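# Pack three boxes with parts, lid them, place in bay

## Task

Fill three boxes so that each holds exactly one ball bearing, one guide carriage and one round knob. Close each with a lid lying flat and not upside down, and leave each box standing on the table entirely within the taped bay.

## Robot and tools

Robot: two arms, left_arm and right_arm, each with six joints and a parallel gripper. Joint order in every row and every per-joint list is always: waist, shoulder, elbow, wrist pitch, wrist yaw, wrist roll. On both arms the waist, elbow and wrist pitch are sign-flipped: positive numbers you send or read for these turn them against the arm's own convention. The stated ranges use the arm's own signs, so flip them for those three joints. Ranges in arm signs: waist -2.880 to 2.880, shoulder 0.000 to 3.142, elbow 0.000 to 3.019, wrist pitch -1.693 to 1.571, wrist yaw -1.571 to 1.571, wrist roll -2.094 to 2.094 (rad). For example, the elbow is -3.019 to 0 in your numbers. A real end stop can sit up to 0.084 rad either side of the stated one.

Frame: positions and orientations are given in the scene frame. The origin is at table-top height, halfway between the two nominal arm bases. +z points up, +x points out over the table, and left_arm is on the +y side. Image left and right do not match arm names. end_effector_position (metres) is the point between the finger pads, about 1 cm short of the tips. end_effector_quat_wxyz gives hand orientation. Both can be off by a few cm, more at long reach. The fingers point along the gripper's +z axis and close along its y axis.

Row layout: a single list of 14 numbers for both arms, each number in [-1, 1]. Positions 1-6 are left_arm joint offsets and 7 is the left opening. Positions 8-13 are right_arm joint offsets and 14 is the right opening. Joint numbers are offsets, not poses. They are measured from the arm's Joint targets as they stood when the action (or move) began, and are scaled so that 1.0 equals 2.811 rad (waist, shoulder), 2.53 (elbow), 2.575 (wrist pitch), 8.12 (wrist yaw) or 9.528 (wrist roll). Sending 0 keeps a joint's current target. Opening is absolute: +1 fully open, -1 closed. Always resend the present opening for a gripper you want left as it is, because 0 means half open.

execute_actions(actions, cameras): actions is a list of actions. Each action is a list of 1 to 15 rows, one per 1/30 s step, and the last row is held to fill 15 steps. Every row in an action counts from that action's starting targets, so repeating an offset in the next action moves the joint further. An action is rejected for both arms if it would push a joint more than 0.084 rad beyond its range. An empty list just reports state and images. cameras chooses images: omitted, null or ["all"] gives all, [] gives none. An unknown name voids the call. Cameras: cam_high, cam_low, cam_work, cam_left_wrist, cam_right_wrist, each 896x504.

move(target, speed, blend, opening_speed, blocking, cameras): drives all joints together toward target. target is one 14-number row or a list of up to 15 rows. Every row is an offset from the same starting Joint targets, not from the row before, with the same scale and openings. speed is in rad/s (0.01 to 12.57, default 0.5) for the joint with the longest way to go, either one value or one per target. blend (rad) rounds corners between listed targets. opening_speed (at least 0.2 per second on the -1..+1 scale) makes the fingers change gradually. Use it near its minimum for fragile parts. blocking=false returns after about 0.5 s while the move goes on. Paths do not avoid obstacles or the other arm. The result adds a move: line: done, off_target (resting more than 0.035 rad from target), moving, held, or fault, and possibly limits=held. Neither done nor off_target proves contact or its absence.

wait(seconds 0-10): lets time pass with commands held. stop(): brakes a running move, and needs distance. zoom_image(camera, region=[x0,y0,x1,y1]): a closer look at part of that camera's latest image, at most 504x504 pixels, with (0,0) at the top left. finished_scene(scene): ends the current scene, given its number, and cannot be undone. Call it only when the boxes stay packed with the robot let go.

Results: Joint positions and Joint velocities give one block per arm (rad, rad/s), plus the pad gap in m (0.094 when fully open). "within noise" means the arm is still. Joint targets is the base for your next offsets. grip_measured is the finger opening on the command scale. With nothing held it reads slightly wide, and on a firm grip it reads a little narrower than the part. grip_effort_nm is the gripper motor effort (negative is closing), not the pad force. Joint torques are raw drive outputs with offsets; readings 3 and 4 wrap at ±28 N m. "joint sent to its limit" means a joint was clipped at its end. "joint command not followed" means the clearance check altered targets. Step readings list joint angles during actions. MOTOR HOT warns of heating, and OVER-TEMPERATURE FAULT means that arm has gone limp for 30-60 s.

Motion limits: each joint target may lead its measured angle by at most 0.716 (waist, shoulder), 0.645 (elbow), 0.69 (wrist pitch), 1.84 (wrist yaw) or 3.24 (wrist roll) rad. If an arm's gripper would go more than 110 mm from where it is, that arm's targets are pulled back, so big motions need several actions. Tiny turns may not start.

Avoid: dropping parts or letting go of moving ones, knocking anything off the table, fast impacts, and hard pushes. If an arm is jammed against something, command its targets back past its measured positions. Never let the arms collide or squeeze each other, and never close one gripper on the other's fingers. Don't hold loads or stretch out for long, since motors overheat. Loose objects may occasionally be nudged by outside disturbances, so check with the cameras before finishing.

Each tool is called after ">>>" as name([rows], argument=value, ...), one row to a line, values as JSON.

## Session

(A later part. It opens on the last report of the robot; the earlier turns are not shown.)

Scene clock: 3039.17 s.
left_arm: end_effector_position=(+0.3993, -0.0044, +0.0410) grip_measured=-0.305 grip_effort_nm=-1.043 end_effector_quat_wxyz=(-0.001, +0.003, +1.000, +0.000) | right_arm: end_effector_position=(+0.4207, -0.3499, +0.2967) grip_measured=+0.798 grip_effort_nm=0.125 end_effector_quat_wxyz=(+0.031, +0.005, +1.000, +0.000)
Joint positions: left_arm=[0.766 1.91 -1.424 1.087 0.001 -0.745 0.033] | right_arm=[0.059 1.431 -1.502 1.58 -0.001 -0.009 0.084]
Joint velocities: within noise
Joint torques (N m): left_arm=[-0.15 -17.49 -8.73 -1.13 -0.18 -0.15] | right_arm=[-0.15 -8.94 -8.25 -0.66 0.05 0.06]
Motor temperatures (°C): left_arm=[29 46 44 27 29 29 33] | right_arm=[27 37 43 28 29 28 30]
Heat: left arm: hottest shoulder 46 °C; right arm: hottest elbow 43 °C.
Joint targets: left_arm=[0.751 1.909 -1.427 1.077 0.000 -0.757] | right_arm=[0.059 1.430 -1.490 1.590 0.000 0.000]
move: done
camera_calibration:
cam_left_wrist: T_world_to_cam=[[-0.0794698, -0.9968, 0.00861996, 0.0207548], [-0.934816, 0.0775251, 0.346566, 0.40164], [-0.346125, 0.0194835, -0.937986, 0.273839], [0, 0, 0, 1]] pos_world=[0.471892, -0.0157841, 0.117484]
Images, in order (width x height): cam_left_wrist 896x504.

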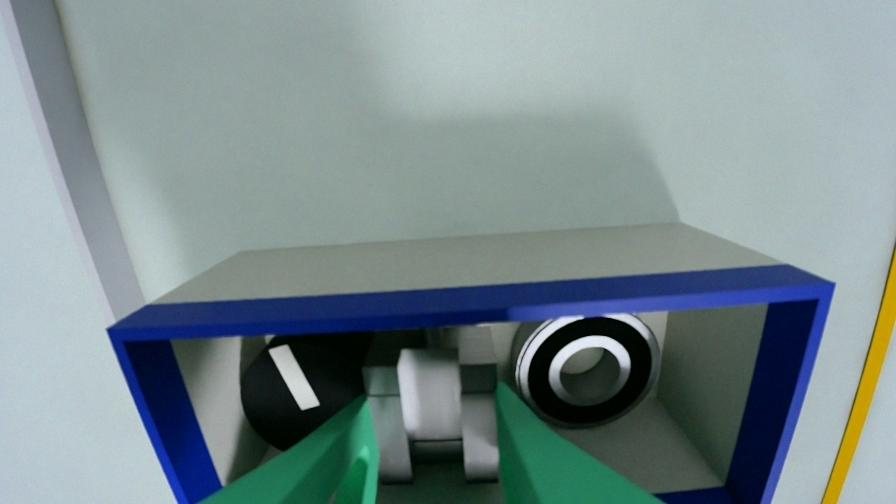

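>>> move([
  [0.01434, 0, 0, 0, 0, 0, -0.42, 0, 0, 0, 0, 0, 0, 0.8],
  [0.01434, 0.00658, 0.00652, -0.01425, 0, 0, -0.42, 0, 0, 0, 0, 0, 0, 0.8],
  [0.01434, 0.00658, 0.00652, -0.01425, 0, 0, -0.2, 0, 0, 0, 0, 0, 0, 0.8],
  [0.01434, 0.00658, -0.01403, -0.01425, 0, 0, -0.2, 0, 0, 0, 0, 0, 0, 0.8],
  [0.01434, -0.03607, -0.06277, 0.07806, 0, 0, -0.2, 0, 0, 0, 0, 0, 0, 0.8],
], speed=[0.06, 0.05, 0.05, 0.1, 0.15], opening_speed=0.6, cameras=["cam_left_wrist"])

Scene clock: 3084.77 s.
left_arm: end_effector_position=(+0.3957, -0.0094, +0.1239) grip_measured=-0.202 grip_effort_nm=0.105 end_effector_quat_wxyz=(+0.003, +0.008, +1.000, -0.003) | right_arm: end_effector_position=(+0.4207, -0.3499, +0.2967) grip_measured=+0.798 grip_effort_nm=0.120 end_effector_quat_wxyz=(+0.031, +0.005, +1.000, +0.000)
Joint positions: left_arm=[0.777 1.823 -1.53 1.269 0.001 -0.745 0.037] | right_arm=[0.059 1.431 -1.502 1.58 -0.001 -0.009 0.084]
Joint velocities: within noise
Joint torques (N m): left_arm=[2.49 -18.14 -13.59 -0.38 -0.19 -0.15] | right_arm=[-0.21 -8.82 -8.27 -0.68 0.05 0.05]
Motor temperatures (°C): left_arm=[29 43 44 27 29 29 33] | right_arm=[27 37 43 28 29 28 30]
Heat: left arm: hottest elbow 44 °C; right arm: hottest elbow 43 °C.
Joint targets: left_arm=[0.791 1.808 -1.586 1.278 0.000 -0.757] | right_arm=[0.059 1.430 -1.490 1.590 0.000 0.000]
move: off_target (left_arm); left_arm: the elbow is farthest, 0.056 rad from its target
camera_calibration:
cam_left_wrist: T_world_to_cam=[[-0.0906143, -0.995772, 0.015103, 0.0184362], [-0.936456, 0.0903575, 0.338949, 0.37165], [-0.338881, 0.0165703, -0.940683, 0.34787], [0, 0, 0, 1]] pos_world=[0.467591, -0.0209874, 0.200986]
Images, in order (width x height): cam_left_wrist 896x504.

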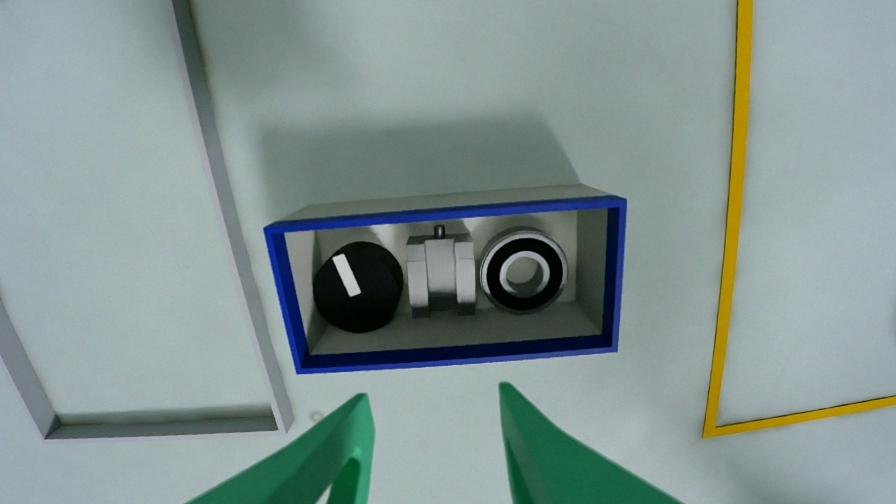

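>>> move([
  [-0.17944, 0.10487, -0.18498, 0.07767, 0, 0.21303, 0, 0, 0, 0, 0, 0, 0, 0.8],
  [-0.17944, 0.10487, -0.13881, 0.04571, 0, 0.21303, 0, 0, 0, 0, 0, 0, 0, 0.8],
], speed=[1.1, 0.2], opening_speed=0.6, cameras=["cam_left_wrist"])

Scene clock: 3115.73 s.
left_arm: end_effector_position=(+0.6226, +0.1943, +0.1183) grip_measured=-0.002 grip_effort_nm=0.100 end_effector_quat_wxyz=(+0.003, +0.694, +0.720, +0.001) | right_arm: end_effector_position=(+0.4207, -0.3499, +0.2967) grip_measured=+0.798 grip_effort_nm=0.129 end_effector_quat_wxyz=(+0.031, +0.005, +1.000, +0.000)
Joint positions: left_arm=[0.29 2.095 -1.937 1.407 0.001 1.259 0.047] | right_arm=[0.059 1.431 -1.502 1.58 -0.001 -0.009 0.084]
Joint velocities: within noise
Joint torques (N m): left_arm=[0.91 -20.6 -9.42 -1.16 -0.08 0.09] | right_arm=[-0.09 -8.94 -8.25 -0.66 0.04 0.07]
Motor temperatures (°C): left_arm=[29 45 46 27 29 29 32] | right_arm=[27 37 43 28 29 28 30]
Heat: left arm: hottest elbow 46 °C; right arm: hottest elbow 43 °C.
Joint targets: left_arm=[0.287 2.103 -1.937 1.396 0.000 1.272] | right_arm=[0.059 1.430 -1.490 1.590 0.000 0.000]
move: done
camera_calibration:
cam_left_wrist: T_world_to_cam=[[-0.999335, 0.036246, 0.00408324, 0.608506], [0.0354496, 0.938771, 0.342714, -0.202837], [0.00858878, 0.342631, -0.939431, 0.136202], [0, 0, 0, 1]] pos_world=[0.614121, 0.121695, 0.194983]
Images, in order (width x height): cam_left_wrist 896x504.

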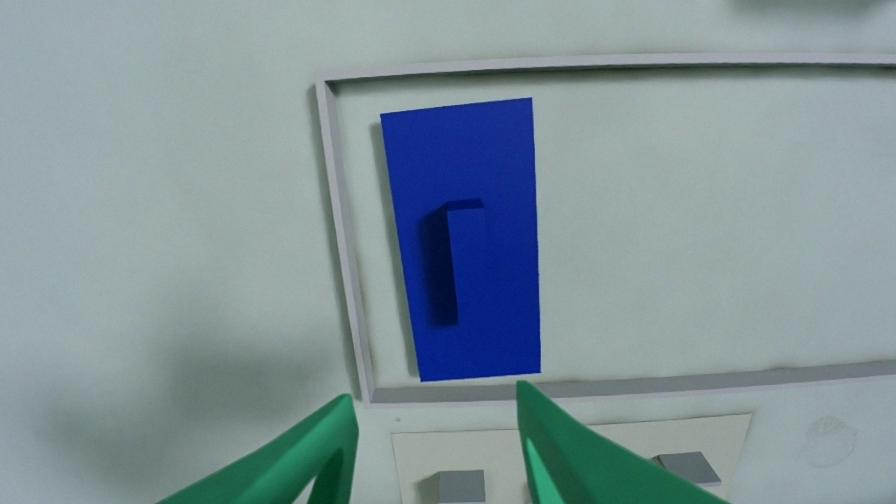

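>>> move([
  [0.00985, 0.02188, 0.05443, -0.07685, 0, 0, 0, 0, 0, 0, 0, 0, 0, 0.8],
  [0.00985, 0.02188, 0.05443, -0.07685, 0, 0, -0.78, 0, 0, 0, 0, 0, 0, 0.8],
], speed=[0.15, 0.1], opening_speed=0.6, cameras=["cam_left_wrist"])

Scene clock: 3140.67 s.
left_arm: end_effector_position=(+0.6191, +0.1884, +0.0303) grip_measured=-0.657 grip_effort_nm=-1.023 end_effector_quat_wxyz=(+0.003, +0.698, +0.716, +0.001) | right_arm: end_effector_position=(+0.4207, -0.3499, +0.2967) grip_measured=+0.798 grip_effort_nm=0.129 end_effector_quat_wxyz=(+0.031, +0.005, +1.000, +0.000)
Joint positions: left_arm=[0.3 2.155 -1.8 1.209 0.001 1.26 0.016] | right_arm=[0.059 1.431 -1.502 1.58 -0.001 -0.009 0.084]
Joint velocities: within noise
Joint torques (N m): left_arm=[2.43 -20.6 -8.92 -1.14 -0.09 0.08] | right_arm=[-0.15 -8.82 -8.24 -0.66 0.05 0.06]
Motor temperatures (°C): left_arm=[29 46 45 27 29 29 32] | right_arm=[27 37 43 28 29 28 30]
Heat: left arm: hottest shoulder 46 °C; right arm: hottest elbow 43 °C.
Joint targets: left_arm=[0.315 2.164 -1.800 1.198 0.000 1.272] | right_arm=[0.059 1.430 -1.490 1.590 0.000 0.000]
move: done
camera_calibration:
cam_left_wrist: T_world_to_cam=[[-0.99888, 0.0472209, 0.00299054, 0.603245], [0.0453889, 0.93844, 0.342446, -0.173108], [0.0133642, 0.342199, -0.939533, 0.052799], [0, 0, 0, 1]] pos_world=[0.609721, 0.115898, 0.107083]
Images, in order (width x height): cam_left_wrist 896x504.

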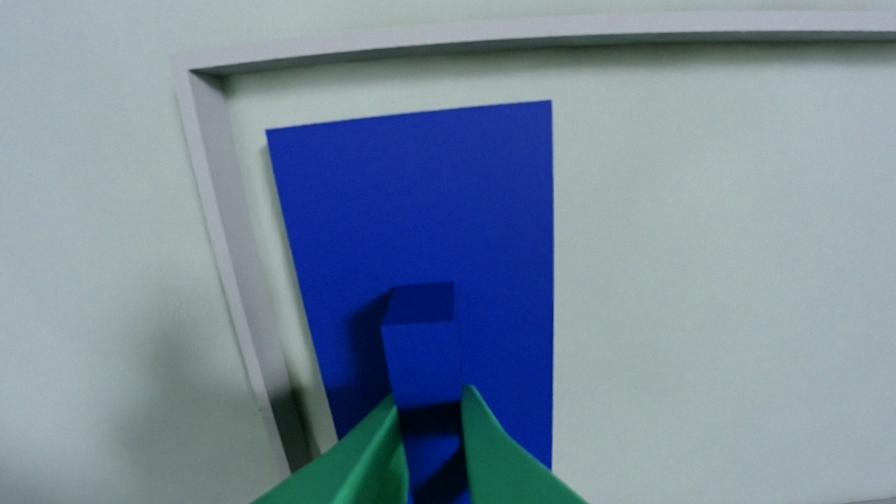

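>>> move([
  [0, -0.02793, -0.06581, 0.06874, 0, 0, -0.78, 0, 0, 0, 0, 0, 0, 0.8],
  [0.16848, -0.11725, 0.09304, 0.02583, 0, -0.04747, -0.78, 0, 0, 0, 0, 0, 0, 0.8],
], speed=[0.2, 0.3], cameras=["cam_work"])

>>> zoom_image(camera="cam_work", region=[395, 195, 495, 285])

Scene clock: 3165.67 s.
left_arm: end_effector_position=(+0.4004, -0.0191, +0.1168) grip_measured=-0.658 grip_effort_nm=-1.048 end_effector_quat_wxyz=(-0.001, +0.718, +0.696, +0.000) | right_arm: end_effector_position=(+0.4207, -0.3499, +0.2967) grip_measured=+0.798 grip_effort_nm=0.125 end_effector_quat_wxyz=(+0.031, +0.005, +1.000, +0.000)
Joint positions: left_arm=[0.784 1.86 -1.564 1.276 0.001 0.834 0.016] | right_arm=[0.059 1.431 -1.502 1.58 -0.001 -0.009 0.084]
Joint velocities: within noise
Joint torques (N m): left_arm=[1.55 -19.49 -9.16 -1.17 -0.09 -0.17] | right_arm=[-0.21 -8.94 -8.24 -0.68 0.05 0.06]
Motor temperatures (°C): left_arm=[29 47 45 27 29 29 33] | right_arm=[27 37 43 28 29 28 30]
Heat: left arm: hottest shoulder 47 °C; right arm: hottest elbow 43 °C.
Joint targets: left_arm=[0.788 1.834 -1.564 1.265 -0.001 0.820] | right_arm=[0.059 1.430 -1.490 1.590 0.000 0.000]
move: done
Images, in order (width x height): cam_work 896x504.

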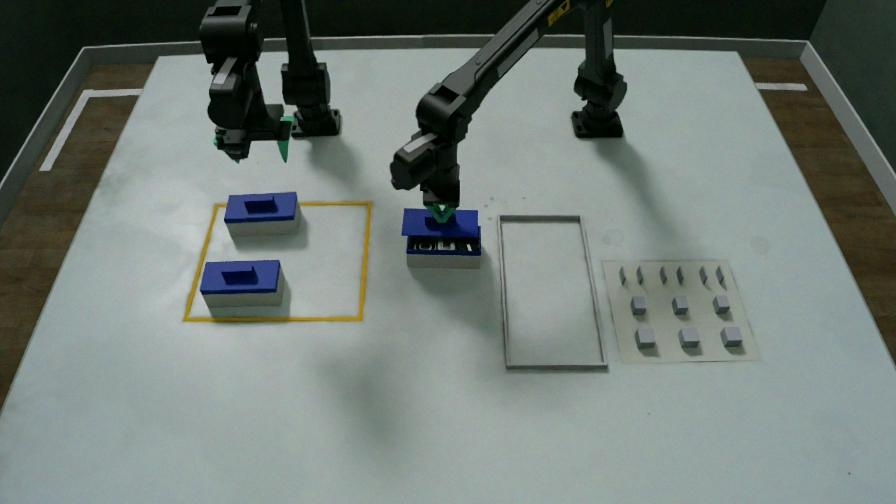

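Scaled by 5.040 from the camera's 896x504 image, which has a finer 1280x720 frame.

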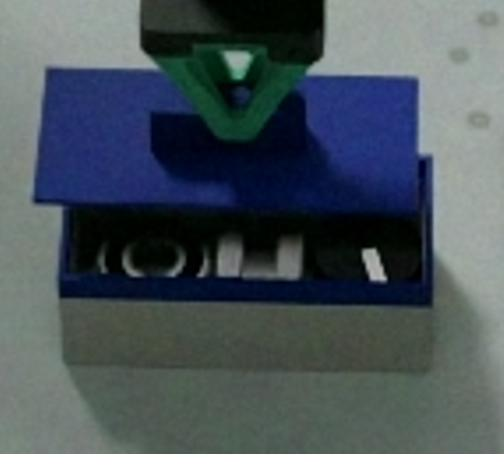

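>>> move(target=[-0.01039, 0.01138, 0.01561, -0.01833, 0, 0, -0.78, 0, 0, 0, 0, 0, 0, 0.8], speed=0.1, cameras=["cam_work"])

>>> zoom_image(camera="cam_work", region=[395, 195, 495, 285])

Scene clock: 3202.17 s.
left_arm: end_effector_position=(+0.4026, -0.0126, +0.1024) grip_measured=-0.658 grip_effort_nm=-1.048 end_effector_quat_wxyz=(+0.003, +0.714, +0.700, +0.000) | right_arm: end_effector_position=(+0.4207, -0.3499, +0.2967) grip_measured=+0.798 grip_effort_nm=0.120 end_effector_quat_wxyz=(+0.031, +0.005, +1.000, +0.000)
Joint positions: left_arm=[0.773 1.86 -1.524 1.229 0.001 0.833 0.016] | right_arm=[0.059 1.431 -1.502 1.58 -0.001 -0.009 0.084]
Joint velocities: within noise
Joint torques (N m): left_arm=[-0.09 -16.85 -9.07 -1.17 -0.09 -0.16] | right_arm=[-0.21 -8.88 -8.27 -0.66 0.05 0.07]
Motor temperatures (°C): left_arm=[29 46 43 27 29 29 33] | right_arm=[27 37 43 28 29 28 30]
Heat: left arm: hottest shoulder 46 °C; right arm: hottest elbow 43 °C.
Joint targets: left_arm=[0.759 1.866 -1.525 1.217 -0.001 0.820] | right_arm=[0.059 1.430 -1.490 1.590 0.000 0.000]
move: done
Images, in order (width x height): cam_work 896x504.

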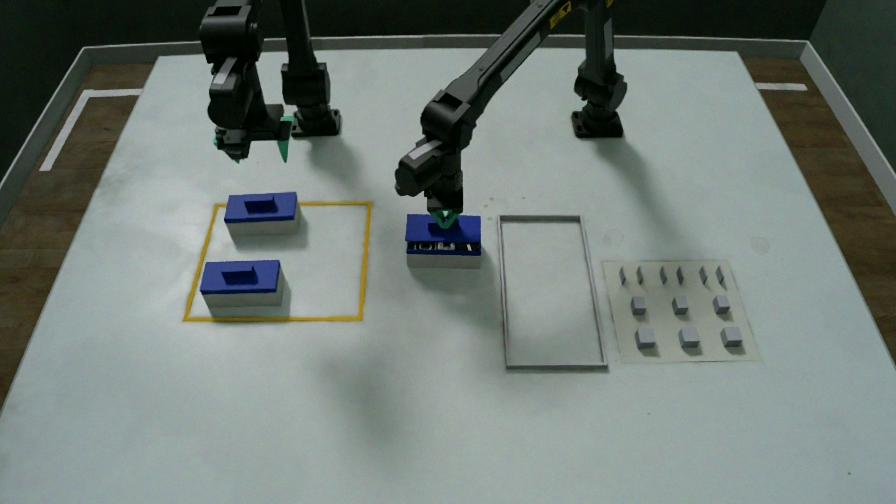

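Scaled by 5.040 from the camera's 896x504 image, which has a finer 1280x720 frame.

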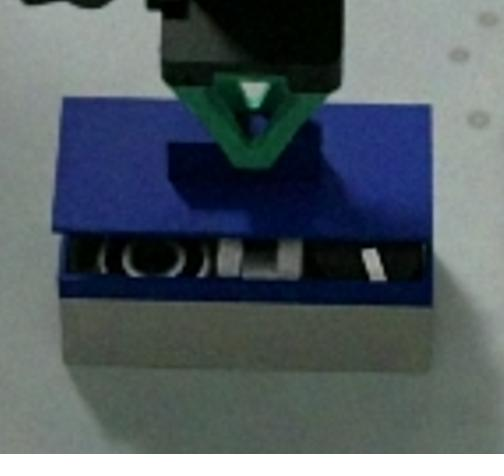

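>>> move(target=[-0.00085, 0.00527, 0.00838, -0.01153, 0, 0, -0.78, 0, 0, 0, 0, 0, 0, 0.8], speed=0.08, cameras=["cam_work"])

>>> zoom_image(camera="cam_work", region=[395, 195, 495, 285])

Scene clock: 3223.37 s.
left_arm: end_effector_position=(+0.4013, -0.0114, +0.0859) grip_measured=-0.658 grip_effort_nm=-1.048 end_effector_quat_wxyz=(-0.001, +0.714, +0.700, +0.000) | right_arm: end_effector_position=(+0.4207, -0.3499, +0.2967) grip_measured=+0.798 grip_effort_nm=0.125 end_effector_quat_wxyz=(+0.031, +0.005, +1.000, +0.000)
Joint positions: left_arm=[0.773 1.876 -1.502 1.2 0.001 0.833 0.016] | right_arm=[0.059 1.431 -1.502 1.58 -0.001 -0.009 0.084]
Joint velocities: within noise
Joint torques (N m): left_arm=[-0.26 -16.97 -9.01 -1.13 -0.09 -0.16] | right_arm=[-0.15 -8.94 -8.25 -0.68 0.05 0.06]
Motor temperatures (°C): left_arm=[29 46 43 27 29 29 33] | right_arm=[27 37 43 28 29 28 30]
Heat: left arm: hottest shoulder 46 °C; right arm: hottest elbow 43 °C.
Joint targets: left_arm=[0.757 1.881 -1.504 1.188 -0.001 0.820] | right_arm=[0.059 1.430 -1.490 1.590 0.000 0.000]
move: done
Images, in order (width x height): cam_work 896x504.

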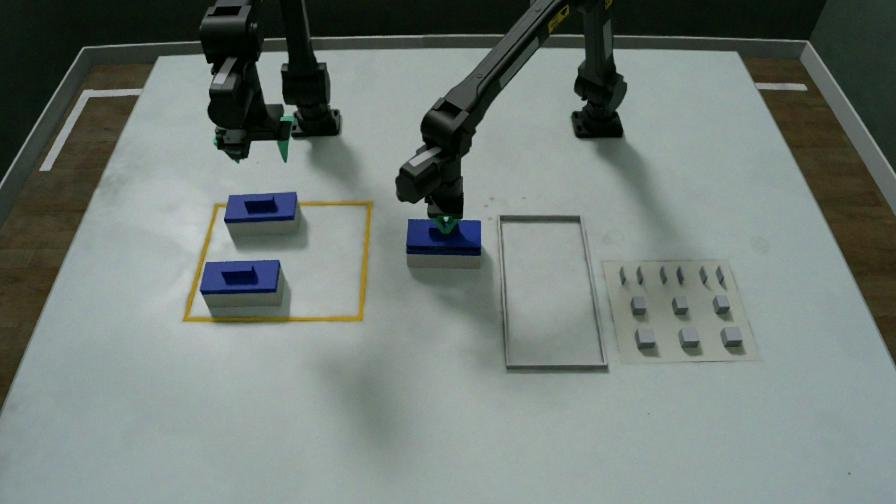

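Scaled by 5.040 from the camera's 896x504 image, which has a finer 1280x720 frame.

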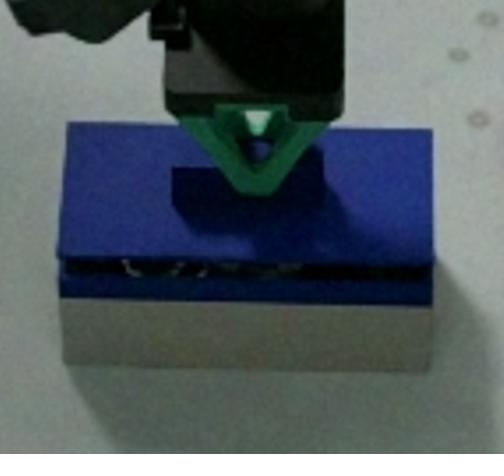

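>>> move(target=[0, 0.00253, 0.00478, -0.0085, 0, 0, -0.78, 0, 0, 0, 0, 0, 0, 0.8], speed=0.05, cameras=["cam_work"])

>>> zoom_image(camera="cam_work", region=[395, 195, 495, 285])

Scene clock: 3238.83 s.
left_arm: end_effector_position=(+0.4020, -0.0118, +0.0793) grip_measured=-0.658 grip_effort_nm=-1.043 end_effector_quat_wxyz=(+0.002, +0.714, +0.700, +0.000) | right_arm: end_effector_position=(+0.4207, -0.3499, +0.2967) grip_measured=+0.798 grip_effort_nm=0.125 end_effector_quat_wxyz=(+0.031, +0.005, +1.000, +0.000)
Joint positions: left_arm=[0.773 1.881 -1.491 1.178 0.001 0.833 0.016] | right_arm=[0.059 1.431 -1.502 1.58 -0.001 -0.009 0.084]
Joint velocities: within noise
Joint torques (N m): left_arm=[-0.21 -16.73 -8.9 -1.14 -0.09 -0.16] | right_arm=[-0.26 -8.76 -8.28 -0.65 0.05 0.06]
Motor temperatures (°C): left_arm=[29 45 43 27 29 29 33] | right_arm=[27 37 43 28 29 28 30]
Heat: left arm: hottest shoulder 45 °C; right arm: hottest elbow 43 °C.
Joint targets: left_arm=[0.757 1.889 -1.492 1.166 -0.001 0.820] | right_arm=[0.059 1.430 -1.490 1.590 0.000 0.000]
move: done
Images, in order (width x height): cam_work 896x504.

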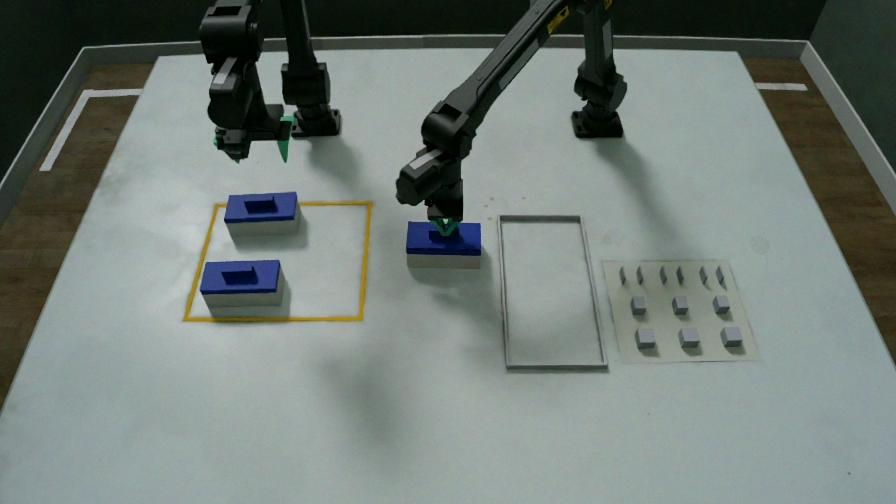

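Scaled by 5.040 from the camera's 896x504 image, which has a finer 1280x720 frame.

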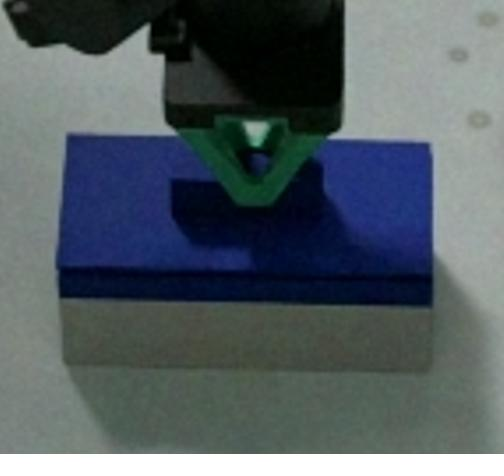

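>>> move(target=[-0.0003, 0.00178, 0.00277, -0.00311, 0, 0, -0.78, 0, 0, 0, 0, 0, 0, 0.8], speed=0.05, cameras=["cam_work"])

>>> zoom_image(camera="cam_work", region=[395, 195, 495, 285])

Scene clock: 3248.13 s.
left_arm: end_effector_position=(+0.4022, -0.0114, +0.0765) grip_measured=-0.658 grip_effort_nm=-1.038 end_effector_quat_wxyz=(+0.002, +0.713, +0.701, +0.000) | right_arm: end_effector_position=(+0.4207, -0.3499, +0.2967) grip_measured=+0.798 grip_effort_nm=0.129 end_effector_quat_wxyz=(+0.031, +0.005, +1.000, +0.000)
Joint positions: left_arm=[0.772 1.883 -1.486 1.17 0.001 0.832 0.016] | right_arm=[0.059 1.431 -1.502 1.58 -0.001 -0.009 0.084]
Joint velocities: within noise
Joint torques (N m): left_arm=[-0.26 -16.56 -8.73 -1.22 -0.09 -0.15] | right_arm=[-0.21 -8.94 -8.24 -0.66 0.04 0.06]
Motor temperatures (°C): left_arm=[29 44 43 27 29 29 33] | right_arm=[27 37 42 28 29 28 30]
Heat: left arm: hottest shoulder 44 °C; right arm: hottest elbow 42 °C.
Joint targets: left_arm=[0.756 1.893 -1.484 1.158 -0.001 0.820] | right_arm=[0.059 1.430 -1.490 1.590 0.000 0.000]
move: done
Images, in order (width x height): cam_work 896x504.

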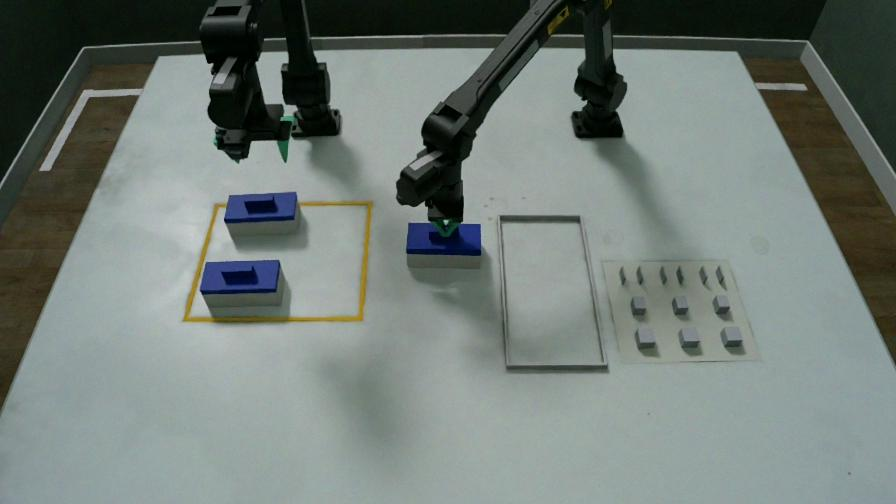

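Scaled by 5.040 from the camera's 896x504 image, which has a finer 1280x720 frame.

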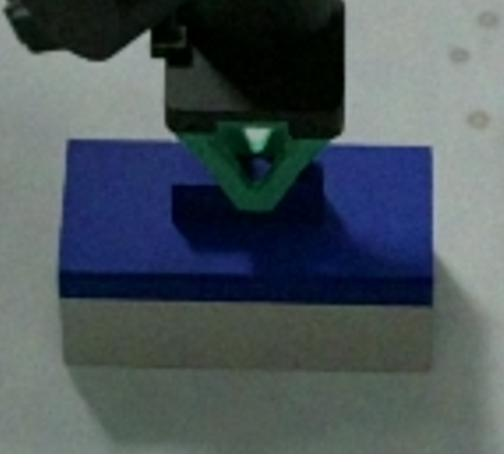

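>>> move(target=[0, 0.004, 0.0035, -0.002, 0, 0, -0.78, 0, 0, 0, 0, 0, 0, 0.8], speed=0.05, cameras=["cam_work"])

>>> zoom_image(camera="cam_work", region=[395, 195, 495, 285])

Scene clock: 3254.83 s.
left_arm: end_effector_position=(+0.4021, -0.0113, +0.0755) grip_measured=-0.658 grip_effort_nm=-1.043 end_effector_quat_wxyz=(+0.002, +0.713, +0.701, +0.000) | right_arm: end_effector_position=(+0.4207, -0.3499, +0.2967) grip_measured=+0.798 grip_effort_nm=0.129 end_effector_quat_wxyz=(+0.031, +0.005, +1.000, +0.000)
Joint positions: left_arm=[0.772 1.884 -1.484 1.167 0.001 0.832 0.016] | right_arm=[0.059 1.431 -1.502 1.58 -0.001 -0.009 0.084]
Joint velocities: within noise
Joint torques (N m): left_arm=[-0.26 -15.68 -8.16 -1.29 -0.09 -0.16] | right_arm=[-0.26 -8.88 -8.27 -0.65 0.05 0.06]
Motor temperatures (°C): left_arm=[29 44 43 27 29 29 33] | right_arm=[27 37 42 28 29 28 30]
Heat: left arm: hottest shoulder 44 °C; right arm: hottest elbow 42 °C.
Joint targets: left_arm=[0.756 1.905 -1.475 1.153 -0.001 0.820] | right_arm=[0.059 1.430 -1.490 1.590 0.000 0.000]
move: done
Images, in order (width x height): cam_work 896x504.

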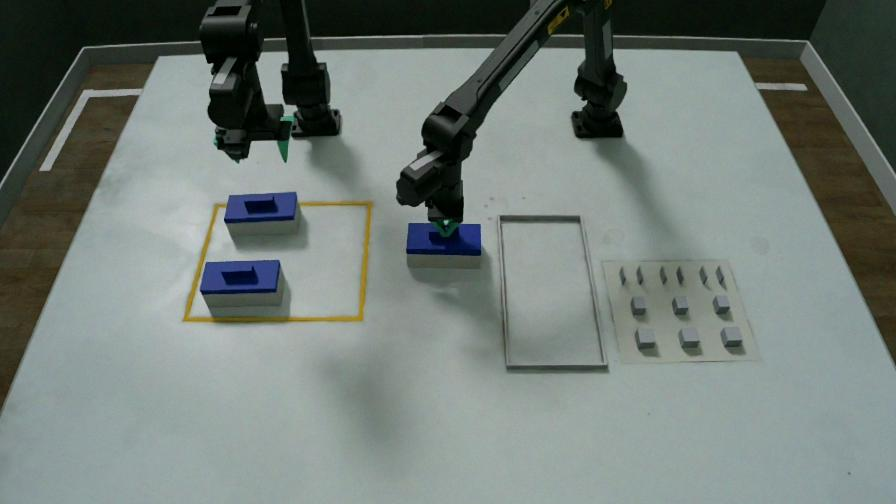

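Scaled by 5.040 from the camera's 896x504 image, which has a finer 1280x720 frame.

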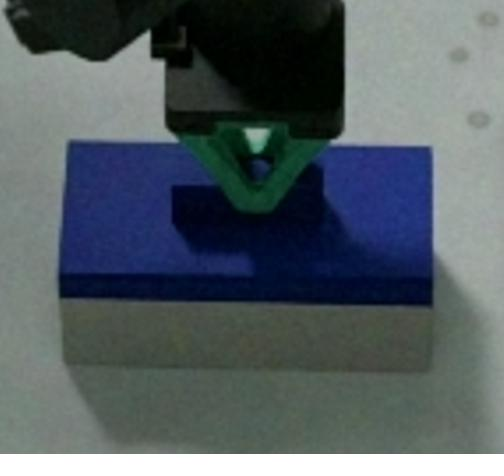

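>>> move(target=[0, 0.0025, 0.0015, 0, 0, 0, -0.78, 0, 0, 0, 0, 0, 0, 0.8], speed=0.05, cameras=["cam_work"])

>>> zoom_image(camera="cam_work", region=[400, 205, 490, 275])

Scene clock: 3261.13 s.
left_arm: end_effector_position=(+0.4021, -0.0113, +0.0755) grip_measured=-0.658 grip_effort_nm=-1.043 end_effector_quat_wxyz=(+0.002, +0.713, +0.701, +0.000) | right_arm: end_effector_position=(+0.4207, -0.3499, +0.2967) grip_measured=+0.798 grip_effort_nm=0.134 end_effector_quat_wxyz=(+0.031, +0.005, +1.000, +0.000)
Joint positions: left_arm=[0.772 1.884 -1.484 1.167 0.001 0.832 0.016] | right_arm=[0.059 1.431 -1.502 1.58 -0.001 -0.009 0.084]
Joint velocities: within noise
Joint torques (N m): left_arm=[-0.21 -15.15 -7.87 -1.33 -0.09 -0.16] | right_arm=[-0.15 -8.94 -8.23 -0.66 0.05 0.06]
Motor temperatures (°C): left_arm=[29 44 43 27 29 29 33] | right_arm=[27 37 42 28 29 28 30]
Heat: left arm: hottest shoulder 44 °C; right arm: hottest elbow 42 °C.
Joint targets: left_arm=[0.756 1.911 -1.472 1.153 -0.001 0.820] | right_arm=[0.059 1.430 -1.490 1.590 0.000 0.000]
move: done
Images, in order (width x height): cam_work 896x504.

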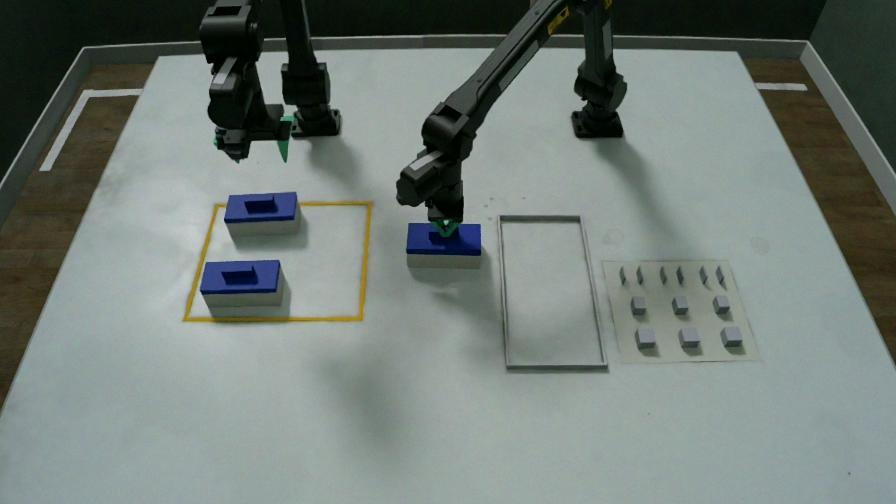

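Scaled by 5.600 from the camera's 896x504 image, which has a finer 1280x720 frame.

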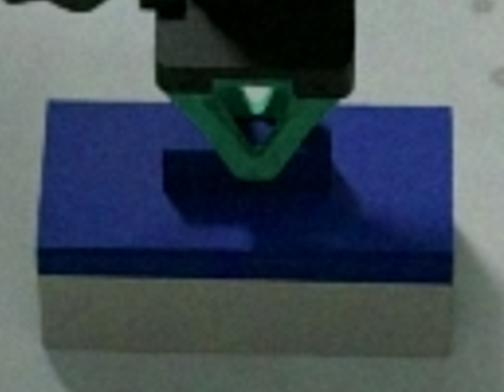

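>>> move([
  [0, -0.0107, -0.0079, 0, 0, 0, -0.78, 0, 0, 0, 0, 0, 0, 0.8],
  [0, -0.0107, -0.0079, 0, 0, 0, -0.42, 0, 0, 0, 0, 0, 0, 0.8],
  [0, -0.0324, -0.0569, 0.0517, 0, 0, -0.42, 0, 0, 0, 0, 0, 0, 0.8],
  [-0.31875, -0.0324, -0.0569, 0.0517, 0, 0, -0.42, 0, 0, 0, 0, 0, 0, 0.8],
], speed=[0.06, 0.05, 0.12, 0.7], opening_speed=0.5, cameras=["cam_work"])

>>> zoom_image(camera="cam_work", region=[395, 195, 495, 285])

Scene clock: 3277.70 s.
left_arm: end_effector_position=(+0.5492, +0.4618, +0.1274) grip_measured=-0.422 grip_effort_nm=0.100 end_effector_quat_wxyz=(+0.008, +0.328, +0.945, +0.004) | right_arm: end_effector_position=(+0.4207, -0.3499, +0.2967) grip_measured=+0.798 grip_effort_nm=0.120 end_effector_quat_wxyz=(+0.031, +0.005, +1.000, +0.000)
Joint positions: left_arm=[-0.149 1.837 -1.559 1.276 0 0.832 0.027] | right_arm=[0.059 1.431 -1.502 1.58 -0.001 -0.009 0.084]
Joint velocities: within noise
Joint torques (N m): left_arm=[1.96 -18.49 -13.65 -0.36 -0.07 -0.16] | right_arm=[-0.26 -8.94 -8.24 -0.65 0.04 0.05]
Motor temperatures (°C): left_arm=[29 44 43 27 29 29 33] | right_arm=[27 37 42 28 29 28 30]
Heat: left arm: hottest shoulder 44 °C; right arm: hottest elbow 42 °C.
Joint targets: left_arm=[-0.140 1.820 -1.616 1.286 0.000 0.820] | right_arm=[0.059 1.430 -1.490 1.590 0.000 0.000]
move: off_target (left_arm); left_arm: the elbow is farthest, 0.057 rad from its target
Images, in order (width x height): cam_work 896x504.

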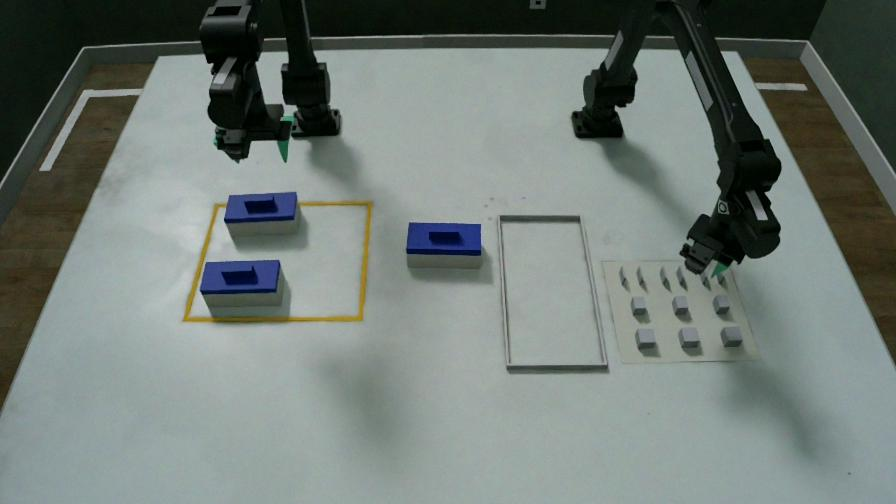

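Scaled by 5.040 from the camera's 896x504 image, which has a finer 1280x720 frame.

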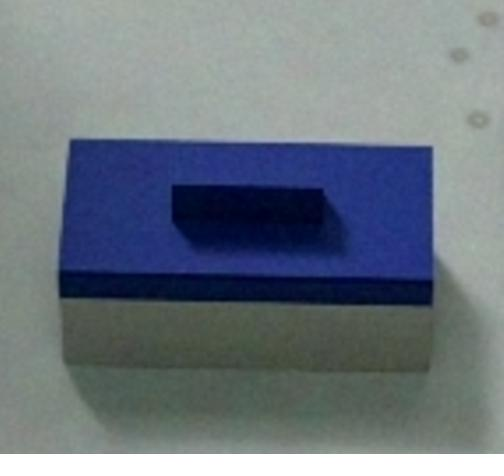

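>>> zoom_image(camera="cam_work", region=[400, 240, 490, 275])

>>> zoom_image(camera="cam_work", region=[198, 277, 288, 312])

Scaled by 5.600 from the camera's 896x504 image, which has a finer 1280x720 frame.

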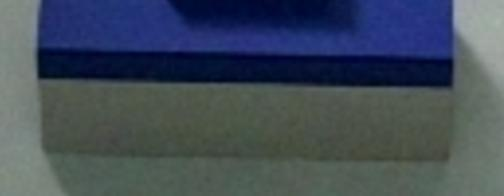

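Scaled by 5.600 from the camera's 896x504 image, which has a finer 1280x720 frame.

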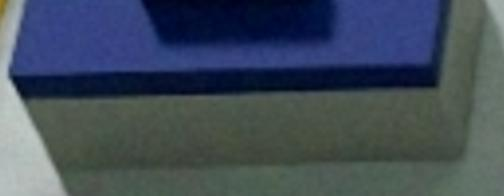

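>>> wait(seconds=0, cameras=["cam_low"])

Scene clock: 3303.30 s.
left_arm: end_effector_position=(+0.5492, +0.4618, +0.1274) grip_measured=-0.422 grip_effort_nm=0.100 end_effector_quat_wxyz=(+0.008, +0.328, +0.945, +0.004) | right_arm: end_effector_position=(+0.4207, -0.3499, +0.2967) grip_measured=+0.798 grip_effort_nm=0.129 end_effector_quat_wxyz=(+0.031, +0.005, +1.000, +0.000)
Joint positions: left_arm=[-0.149 1.837 -1.559 1.276 0 0.832 0.027] | right_arm=[0.059 1.431 -1.502 1.58 -0.001 -0.009 0.084]
Joint velocities: within noise
Joint torques (N m): left_arm=[1.96 -18.43 -13.64 -0.35 -0.07 -0.16] | right_arm=[-0.09 -8.94 -8.27 -0.69 0.05 0.07]
Motor temperatures (°C): left_arm=[29 45 47 27 29 29 32] | right_arm=[27 37 42 28 29 28 30]
Heat: left arm: hottest elbow 47 °C; right arm: hottest elbow 42 °C.
Joint targets: left_arm=[-0.140 1.820 -1.616 1.286 0.000 0.820] | right_arm=[0.059 1.430 -1.490 1.590 0.000 0.000]
Tool commands: left_gripper/opening=-0.42 right_gripper/opening=+0.8
Images, in order (width x height): cam_low 896x504.

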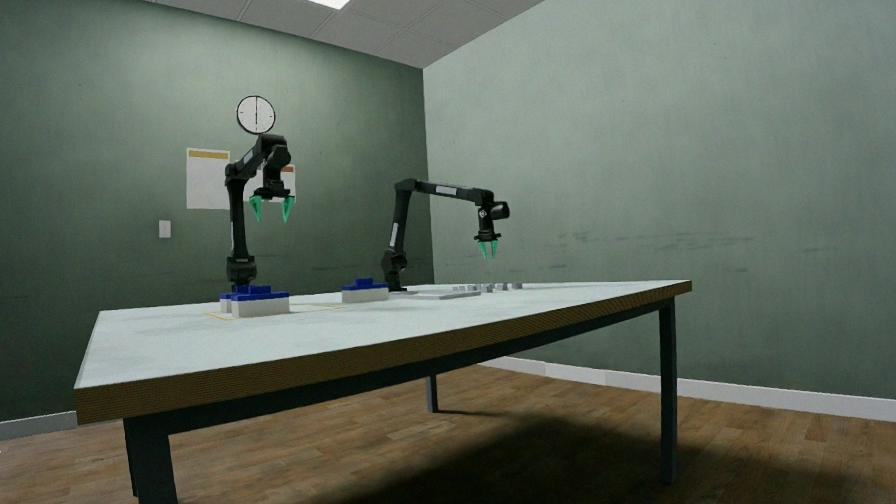

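>>> zoom_image(camera="cam_low", region=[335, 272, 395, 308])

>>> zoom_image(camera="cam_low", region=[230, 280, 290, 316])

Scaled by 8.400 from the camera's 896x504 image, which has a finer 1280x720 frame.

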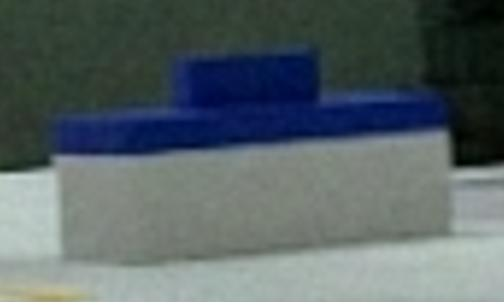

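Scaled by 8.400 from the camera's 896x504 image, which has a finer 1280x720 frame.

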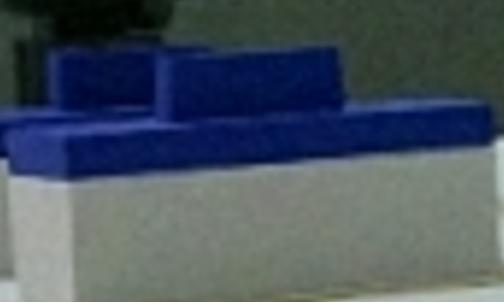

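>>> move([
  [0, 0, 0, 0, 0, 0, -0.42, -0.2323, 0.12775, -0.04348, -0.12338, 0, -0.09675, 0.85],
  [0, 0, 0, 0, 0, 0, -0.42, -0.2323, 0.12775, -0.00478, -0.12338, 0, -0.09675, 0.85],
], speed=[0.65, 0.2], cameras=["cam_right_wrist"])

Scene clock: 3361.40 s.
left_arm: end_effector_position=(+0.5492, +0.4618, +0.1274) grip_measured=-0.422 grip_effort_nm=0.100 end_effector_quat_wxyz=(+0.008, +0.328, +0.945, +0.004) | right_arm: end_effector_position=(+0.4216, -0.0183, +0.1459) grip_measured=+0.848 grip_effort_nm=0.125 end_effector_quat_wxyz=(-0.016, +0.701, -0.713, +0.002)
Joint positions: left_arm=[-0.149 1.837 -1.559 1.276 0 0.832 0.027] | right_arm=[-0.602 1.769 -1.512 1.283 -0.001 -0.912 0.087]
Joint velocities: within noise
Joint torques (N m): left_arm=[1.96 -18.43 -13.65 -0.35 -0.06 -0.16] | right_arm=[0.38 -11.58 -7.91 -1.36 -0.01 -0.11]
Motor temperatures (°C): left_arm=[29 45 50 27 29 29 31] | right_arm=[27 37 43 28 29 28 30]
Heat: left arm: hottest elbow 50 °C; right arm: hottest elbow 43 °C.
Joint targets: left_arm=[-0.140 1.820 -1.616 1.286 0.000 0.820] | right_arm=[-0.594 1.789 -1.502 1.272 0.000 -0.922]
move: off_target (left_arm); left_arm: the elbow is farthest, 0.057 rad from its target
camera_calibration:
cam_right_wrist: T_world_to_cam=[[0.997279, -0.0731745, 0.00892158, -0.426633], [-0.0728469, -0.959738, 0.271285, 0.0197932], [-0.0112887, -0.271196, -0.962458, 0.243452], [0, 0, 0, 1]] pos_world=[0.429662, 0.053801, 0.232749]
Images, in order (width x height): cam_right_wrist 896x504.

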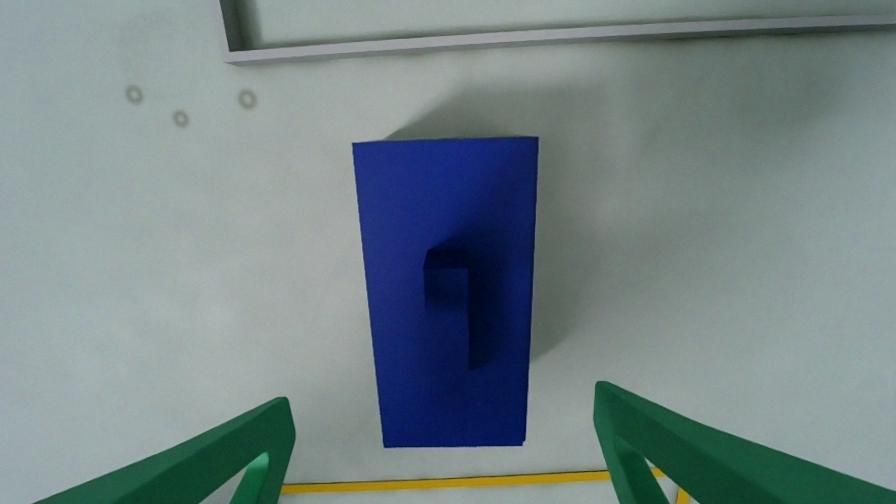

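>>> move([
  [0, 0, 0, 0, 0, 0, -0.42, 0.00356, 0, 0, 0, 0, 0.00379, 0.85],
  [0, 0, 0, 0, 0, 0, -0.42, 0.00356, 0.0143, 0.03115, -0.04687, 0, 0.00379, 0.85],
  [0, 0, 0, 0, 0, 0, -0.42, 0.00356, 0.03195, 0.05166, -0.08629, 0, 0.00379, 0.85],
  [0, 0, 0, 0, 0, 0, -0.42, 0.00356, 0.03195, 0.05166, -0.08629, 0, 0.00379, 0.42],
], speed=[0.1, 0.2, 0.1, 0.1], opening_speed=0.5, cameras=["cam_right_wrist"])

Scene clock: 3404.70 s.
left_arm: end_effector_position=(+0.5492, +0.4618, +0.1274) grip_measured=-0.422 grip_effort_nm=0.100 end_effector_quat_wxyz=(+0.008, +0.328, +0.945, +0.004) | right_arm: end_effector_position=(+0.4267, -0.0208, +0.0567) grip_measured=+0.517 grip_effort_nm=-0.999 end_effector_quat_wxyz=(-0.020, +0.691, -0.722, +0.003)
Joint positions: left_arm=[-0.149 1.837 -1.559 1.276 0 0.832 0.027] | right_arm=[-0.593 1.852 -1.382 1.06 0 -0.895 0.071]
Joint velocities: within noise
Joint torques (N m): left_arm=[1.9 -18.55 -13.65 -0.36 -0.07 -0.16] | right_arm=[0.38 -11.46 -7.13 -1.36 -0.03 0.07]
Motor temperatures (°C): left_arm=[29 45 50 27 29 29 31] | right_arm=[27 39 42 29 29 28 30]
Heat: left arm: hottest elbow 50 °C; right arm: hottest elbow 42 °C.
Joint targets: left_arm=[-0.140 1.820 -1.616 1.286 0.000 0.820] | right_arm=[-0.584 1.879 -1.371 1.050 0.000 -0.886]
move: off_target (left_arm); left_arm: the elbow is farthest, 0.057 rad from its target
camera_calibration:
cam_right_wrist: T_world_to_cam=[[0.994925, -0.0994084, 0.0155753, -0.431074], [-0.09997, -0.958991, 0.265223, 0.0538277], [-0.0114288, -0.265434, -0.964061, 0.157288], [0, 0, 0, 1]] pos_world=[0.436065, 0.0505173, 0.144073]
Images, in order (width x height): cam_right_wrist 896x504.

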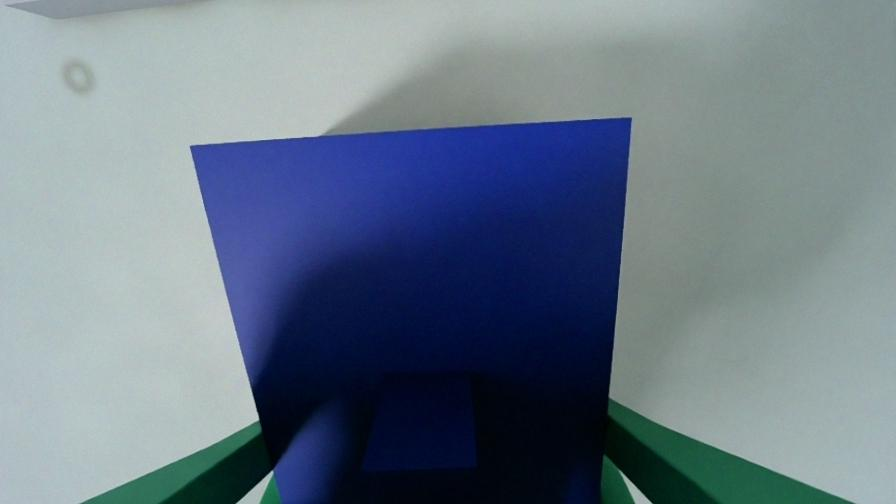

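>>> move([
  [0, 0, 0, 0, 0, 0, -0.42, 0, -0.04675, -0.06455, 0.08097, 0, 0, 0.42],
  [0, 0, 0, 0, 0, 0, -0.42, 0.19068, -0.13141, 0.08332, 0.04229, 0, -0.06308, 0.42],
], speed=[0.15, 0.45], cameras=["cam_work"])

Scene clock: 3456.50 s.
left_arm: end_effector_position=(+0.5492, +0.4618, +0.1274) grip_measured=-0.422 grip_effort_nm=0.100 end_effector_quat_wxyz=(+0.008, +0.328, +0.945, +0.004) | right_arm: end_effector_position=(+0.4248, -0.3039, +0.1238) grip_measured=+0.517 grip_effort_nm=-1.013 end_effector_quat_wxyz=(-0.008, +0.704, -0.710, +0.007)
Joint positions: left_arm=[-0.149 1.837 -1.559 1.276 0 0.832 0.027] | right_arm=[-0.047 1.539 -1.16 1.169 0.001 -1.477 0.071]
Joint velocities: within noise
Joint torques (N m): left_arm=[1.96 -18.49 -13.64 -0.36 -0.06 -0.16] | right_arm=[-0.32 -11.58 -8.43 -1.32 -0.07 -0.11]
Motor temperatures (°C): left_arm=[29 45 51 27 29 29 31] | right_arm=[27 39 42 29 29 28 33]
Heat: left arm: hottest elbow 51 °C; right arm: hottest elbow 42 °C.
Joint targets: left_arm=[-0.140 1.820 -1.616 1.286 0.000 0.820] | right_arm=[-0.048 1.510 -1.160 1.159 0.000 -1.487]
move: off_target (left_arm); left_arm: the elbow is farthest, 0.057 rad from its target
Images, in order (width x height): cam_work 896x504.

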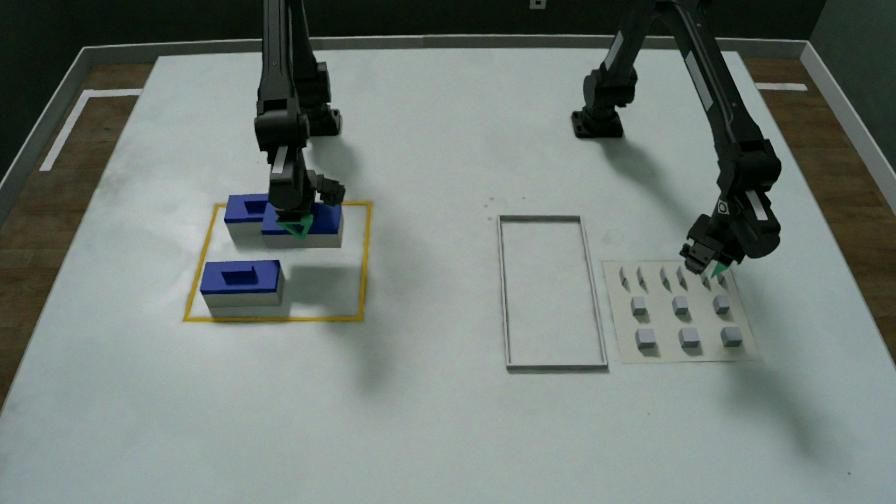

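>>> move(target=[0, 0, 0, 0, 0, 0, -0.42, 0, 0.04796, 0.03632, -0.07122, 0, 0, 0.42], speed=0.15, cameras=["cam_work"])

Scene clock: 3473.17 s.
left_arm: end_effector_position=(+0.5492, +0.4618, +0.1274) grip_measured=-0.422 grip_effort_nm=0.105 end_effector_quat_wxyz=(+0.008, +0.328, +0.945, +0.004) | right_arm: end_effector_position=(+0.4288, -0.3036, +0.0547) grip_measured=+0.517 grip_effort_nm=-1.018 end_effector_quat_wxyz=(-0.008, +0.704, -0.710, +0.007)
Joint positions: left_arm=[-0.149 1.837 -1.559 1.276 0 0.832 0.027] | right_arm=[-0.047 1.634 -1.072 0.987 0.001 -1.478 0.071]
Joint velocities: within noise
Joint torques (N m): left_arm=[1.96 -18.49 -13.67 -0.36 -0.06 -0.15] | right_arm=[-0.26 -9.23 -7.3 -1.35 -0.07 -0.11]
Motor temperatures (°C): left_arm=[29 45 51 27 29 29 31] | right_arm=[27 39 43 29 29 28 33]
Heat: left arm: hottest elbow 51 °C; right arm: hottest elbow 43 °C.
Joint targets: left_arm=[-0.140 1.820 -1.616 1.286 0.000 0.820] | right_arm=[-0.048 1.644 -1.068 0.976 0.000 -1.487]
move: off_target (left_arm); left_arm: the elbow is farthest, 0.057 rad from its target
Images, in order (width x height): cam_work 896x504.

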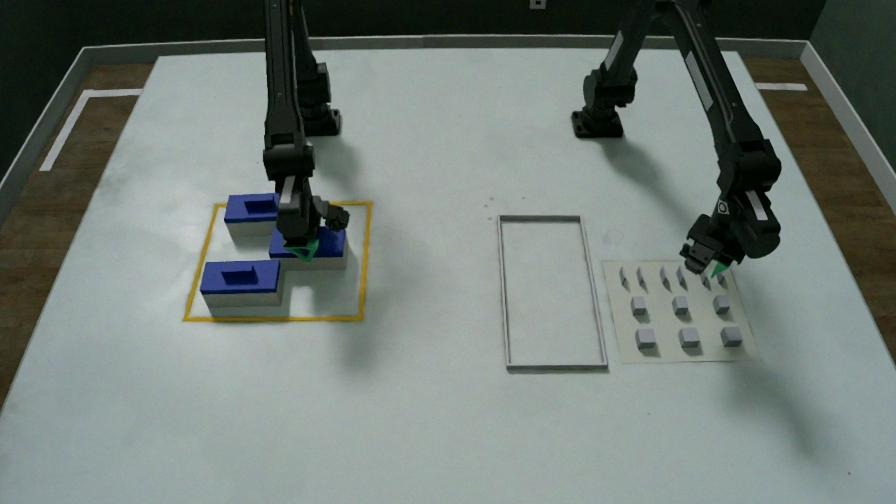

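>>> zoom_image(camera="cam_work", region=[196, 190, 376, 325])

Scaled by 2.800 from the camera's 896x504 image, which has a finer 1280x720 frame.

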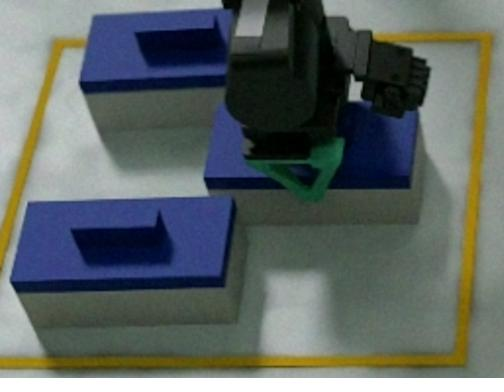

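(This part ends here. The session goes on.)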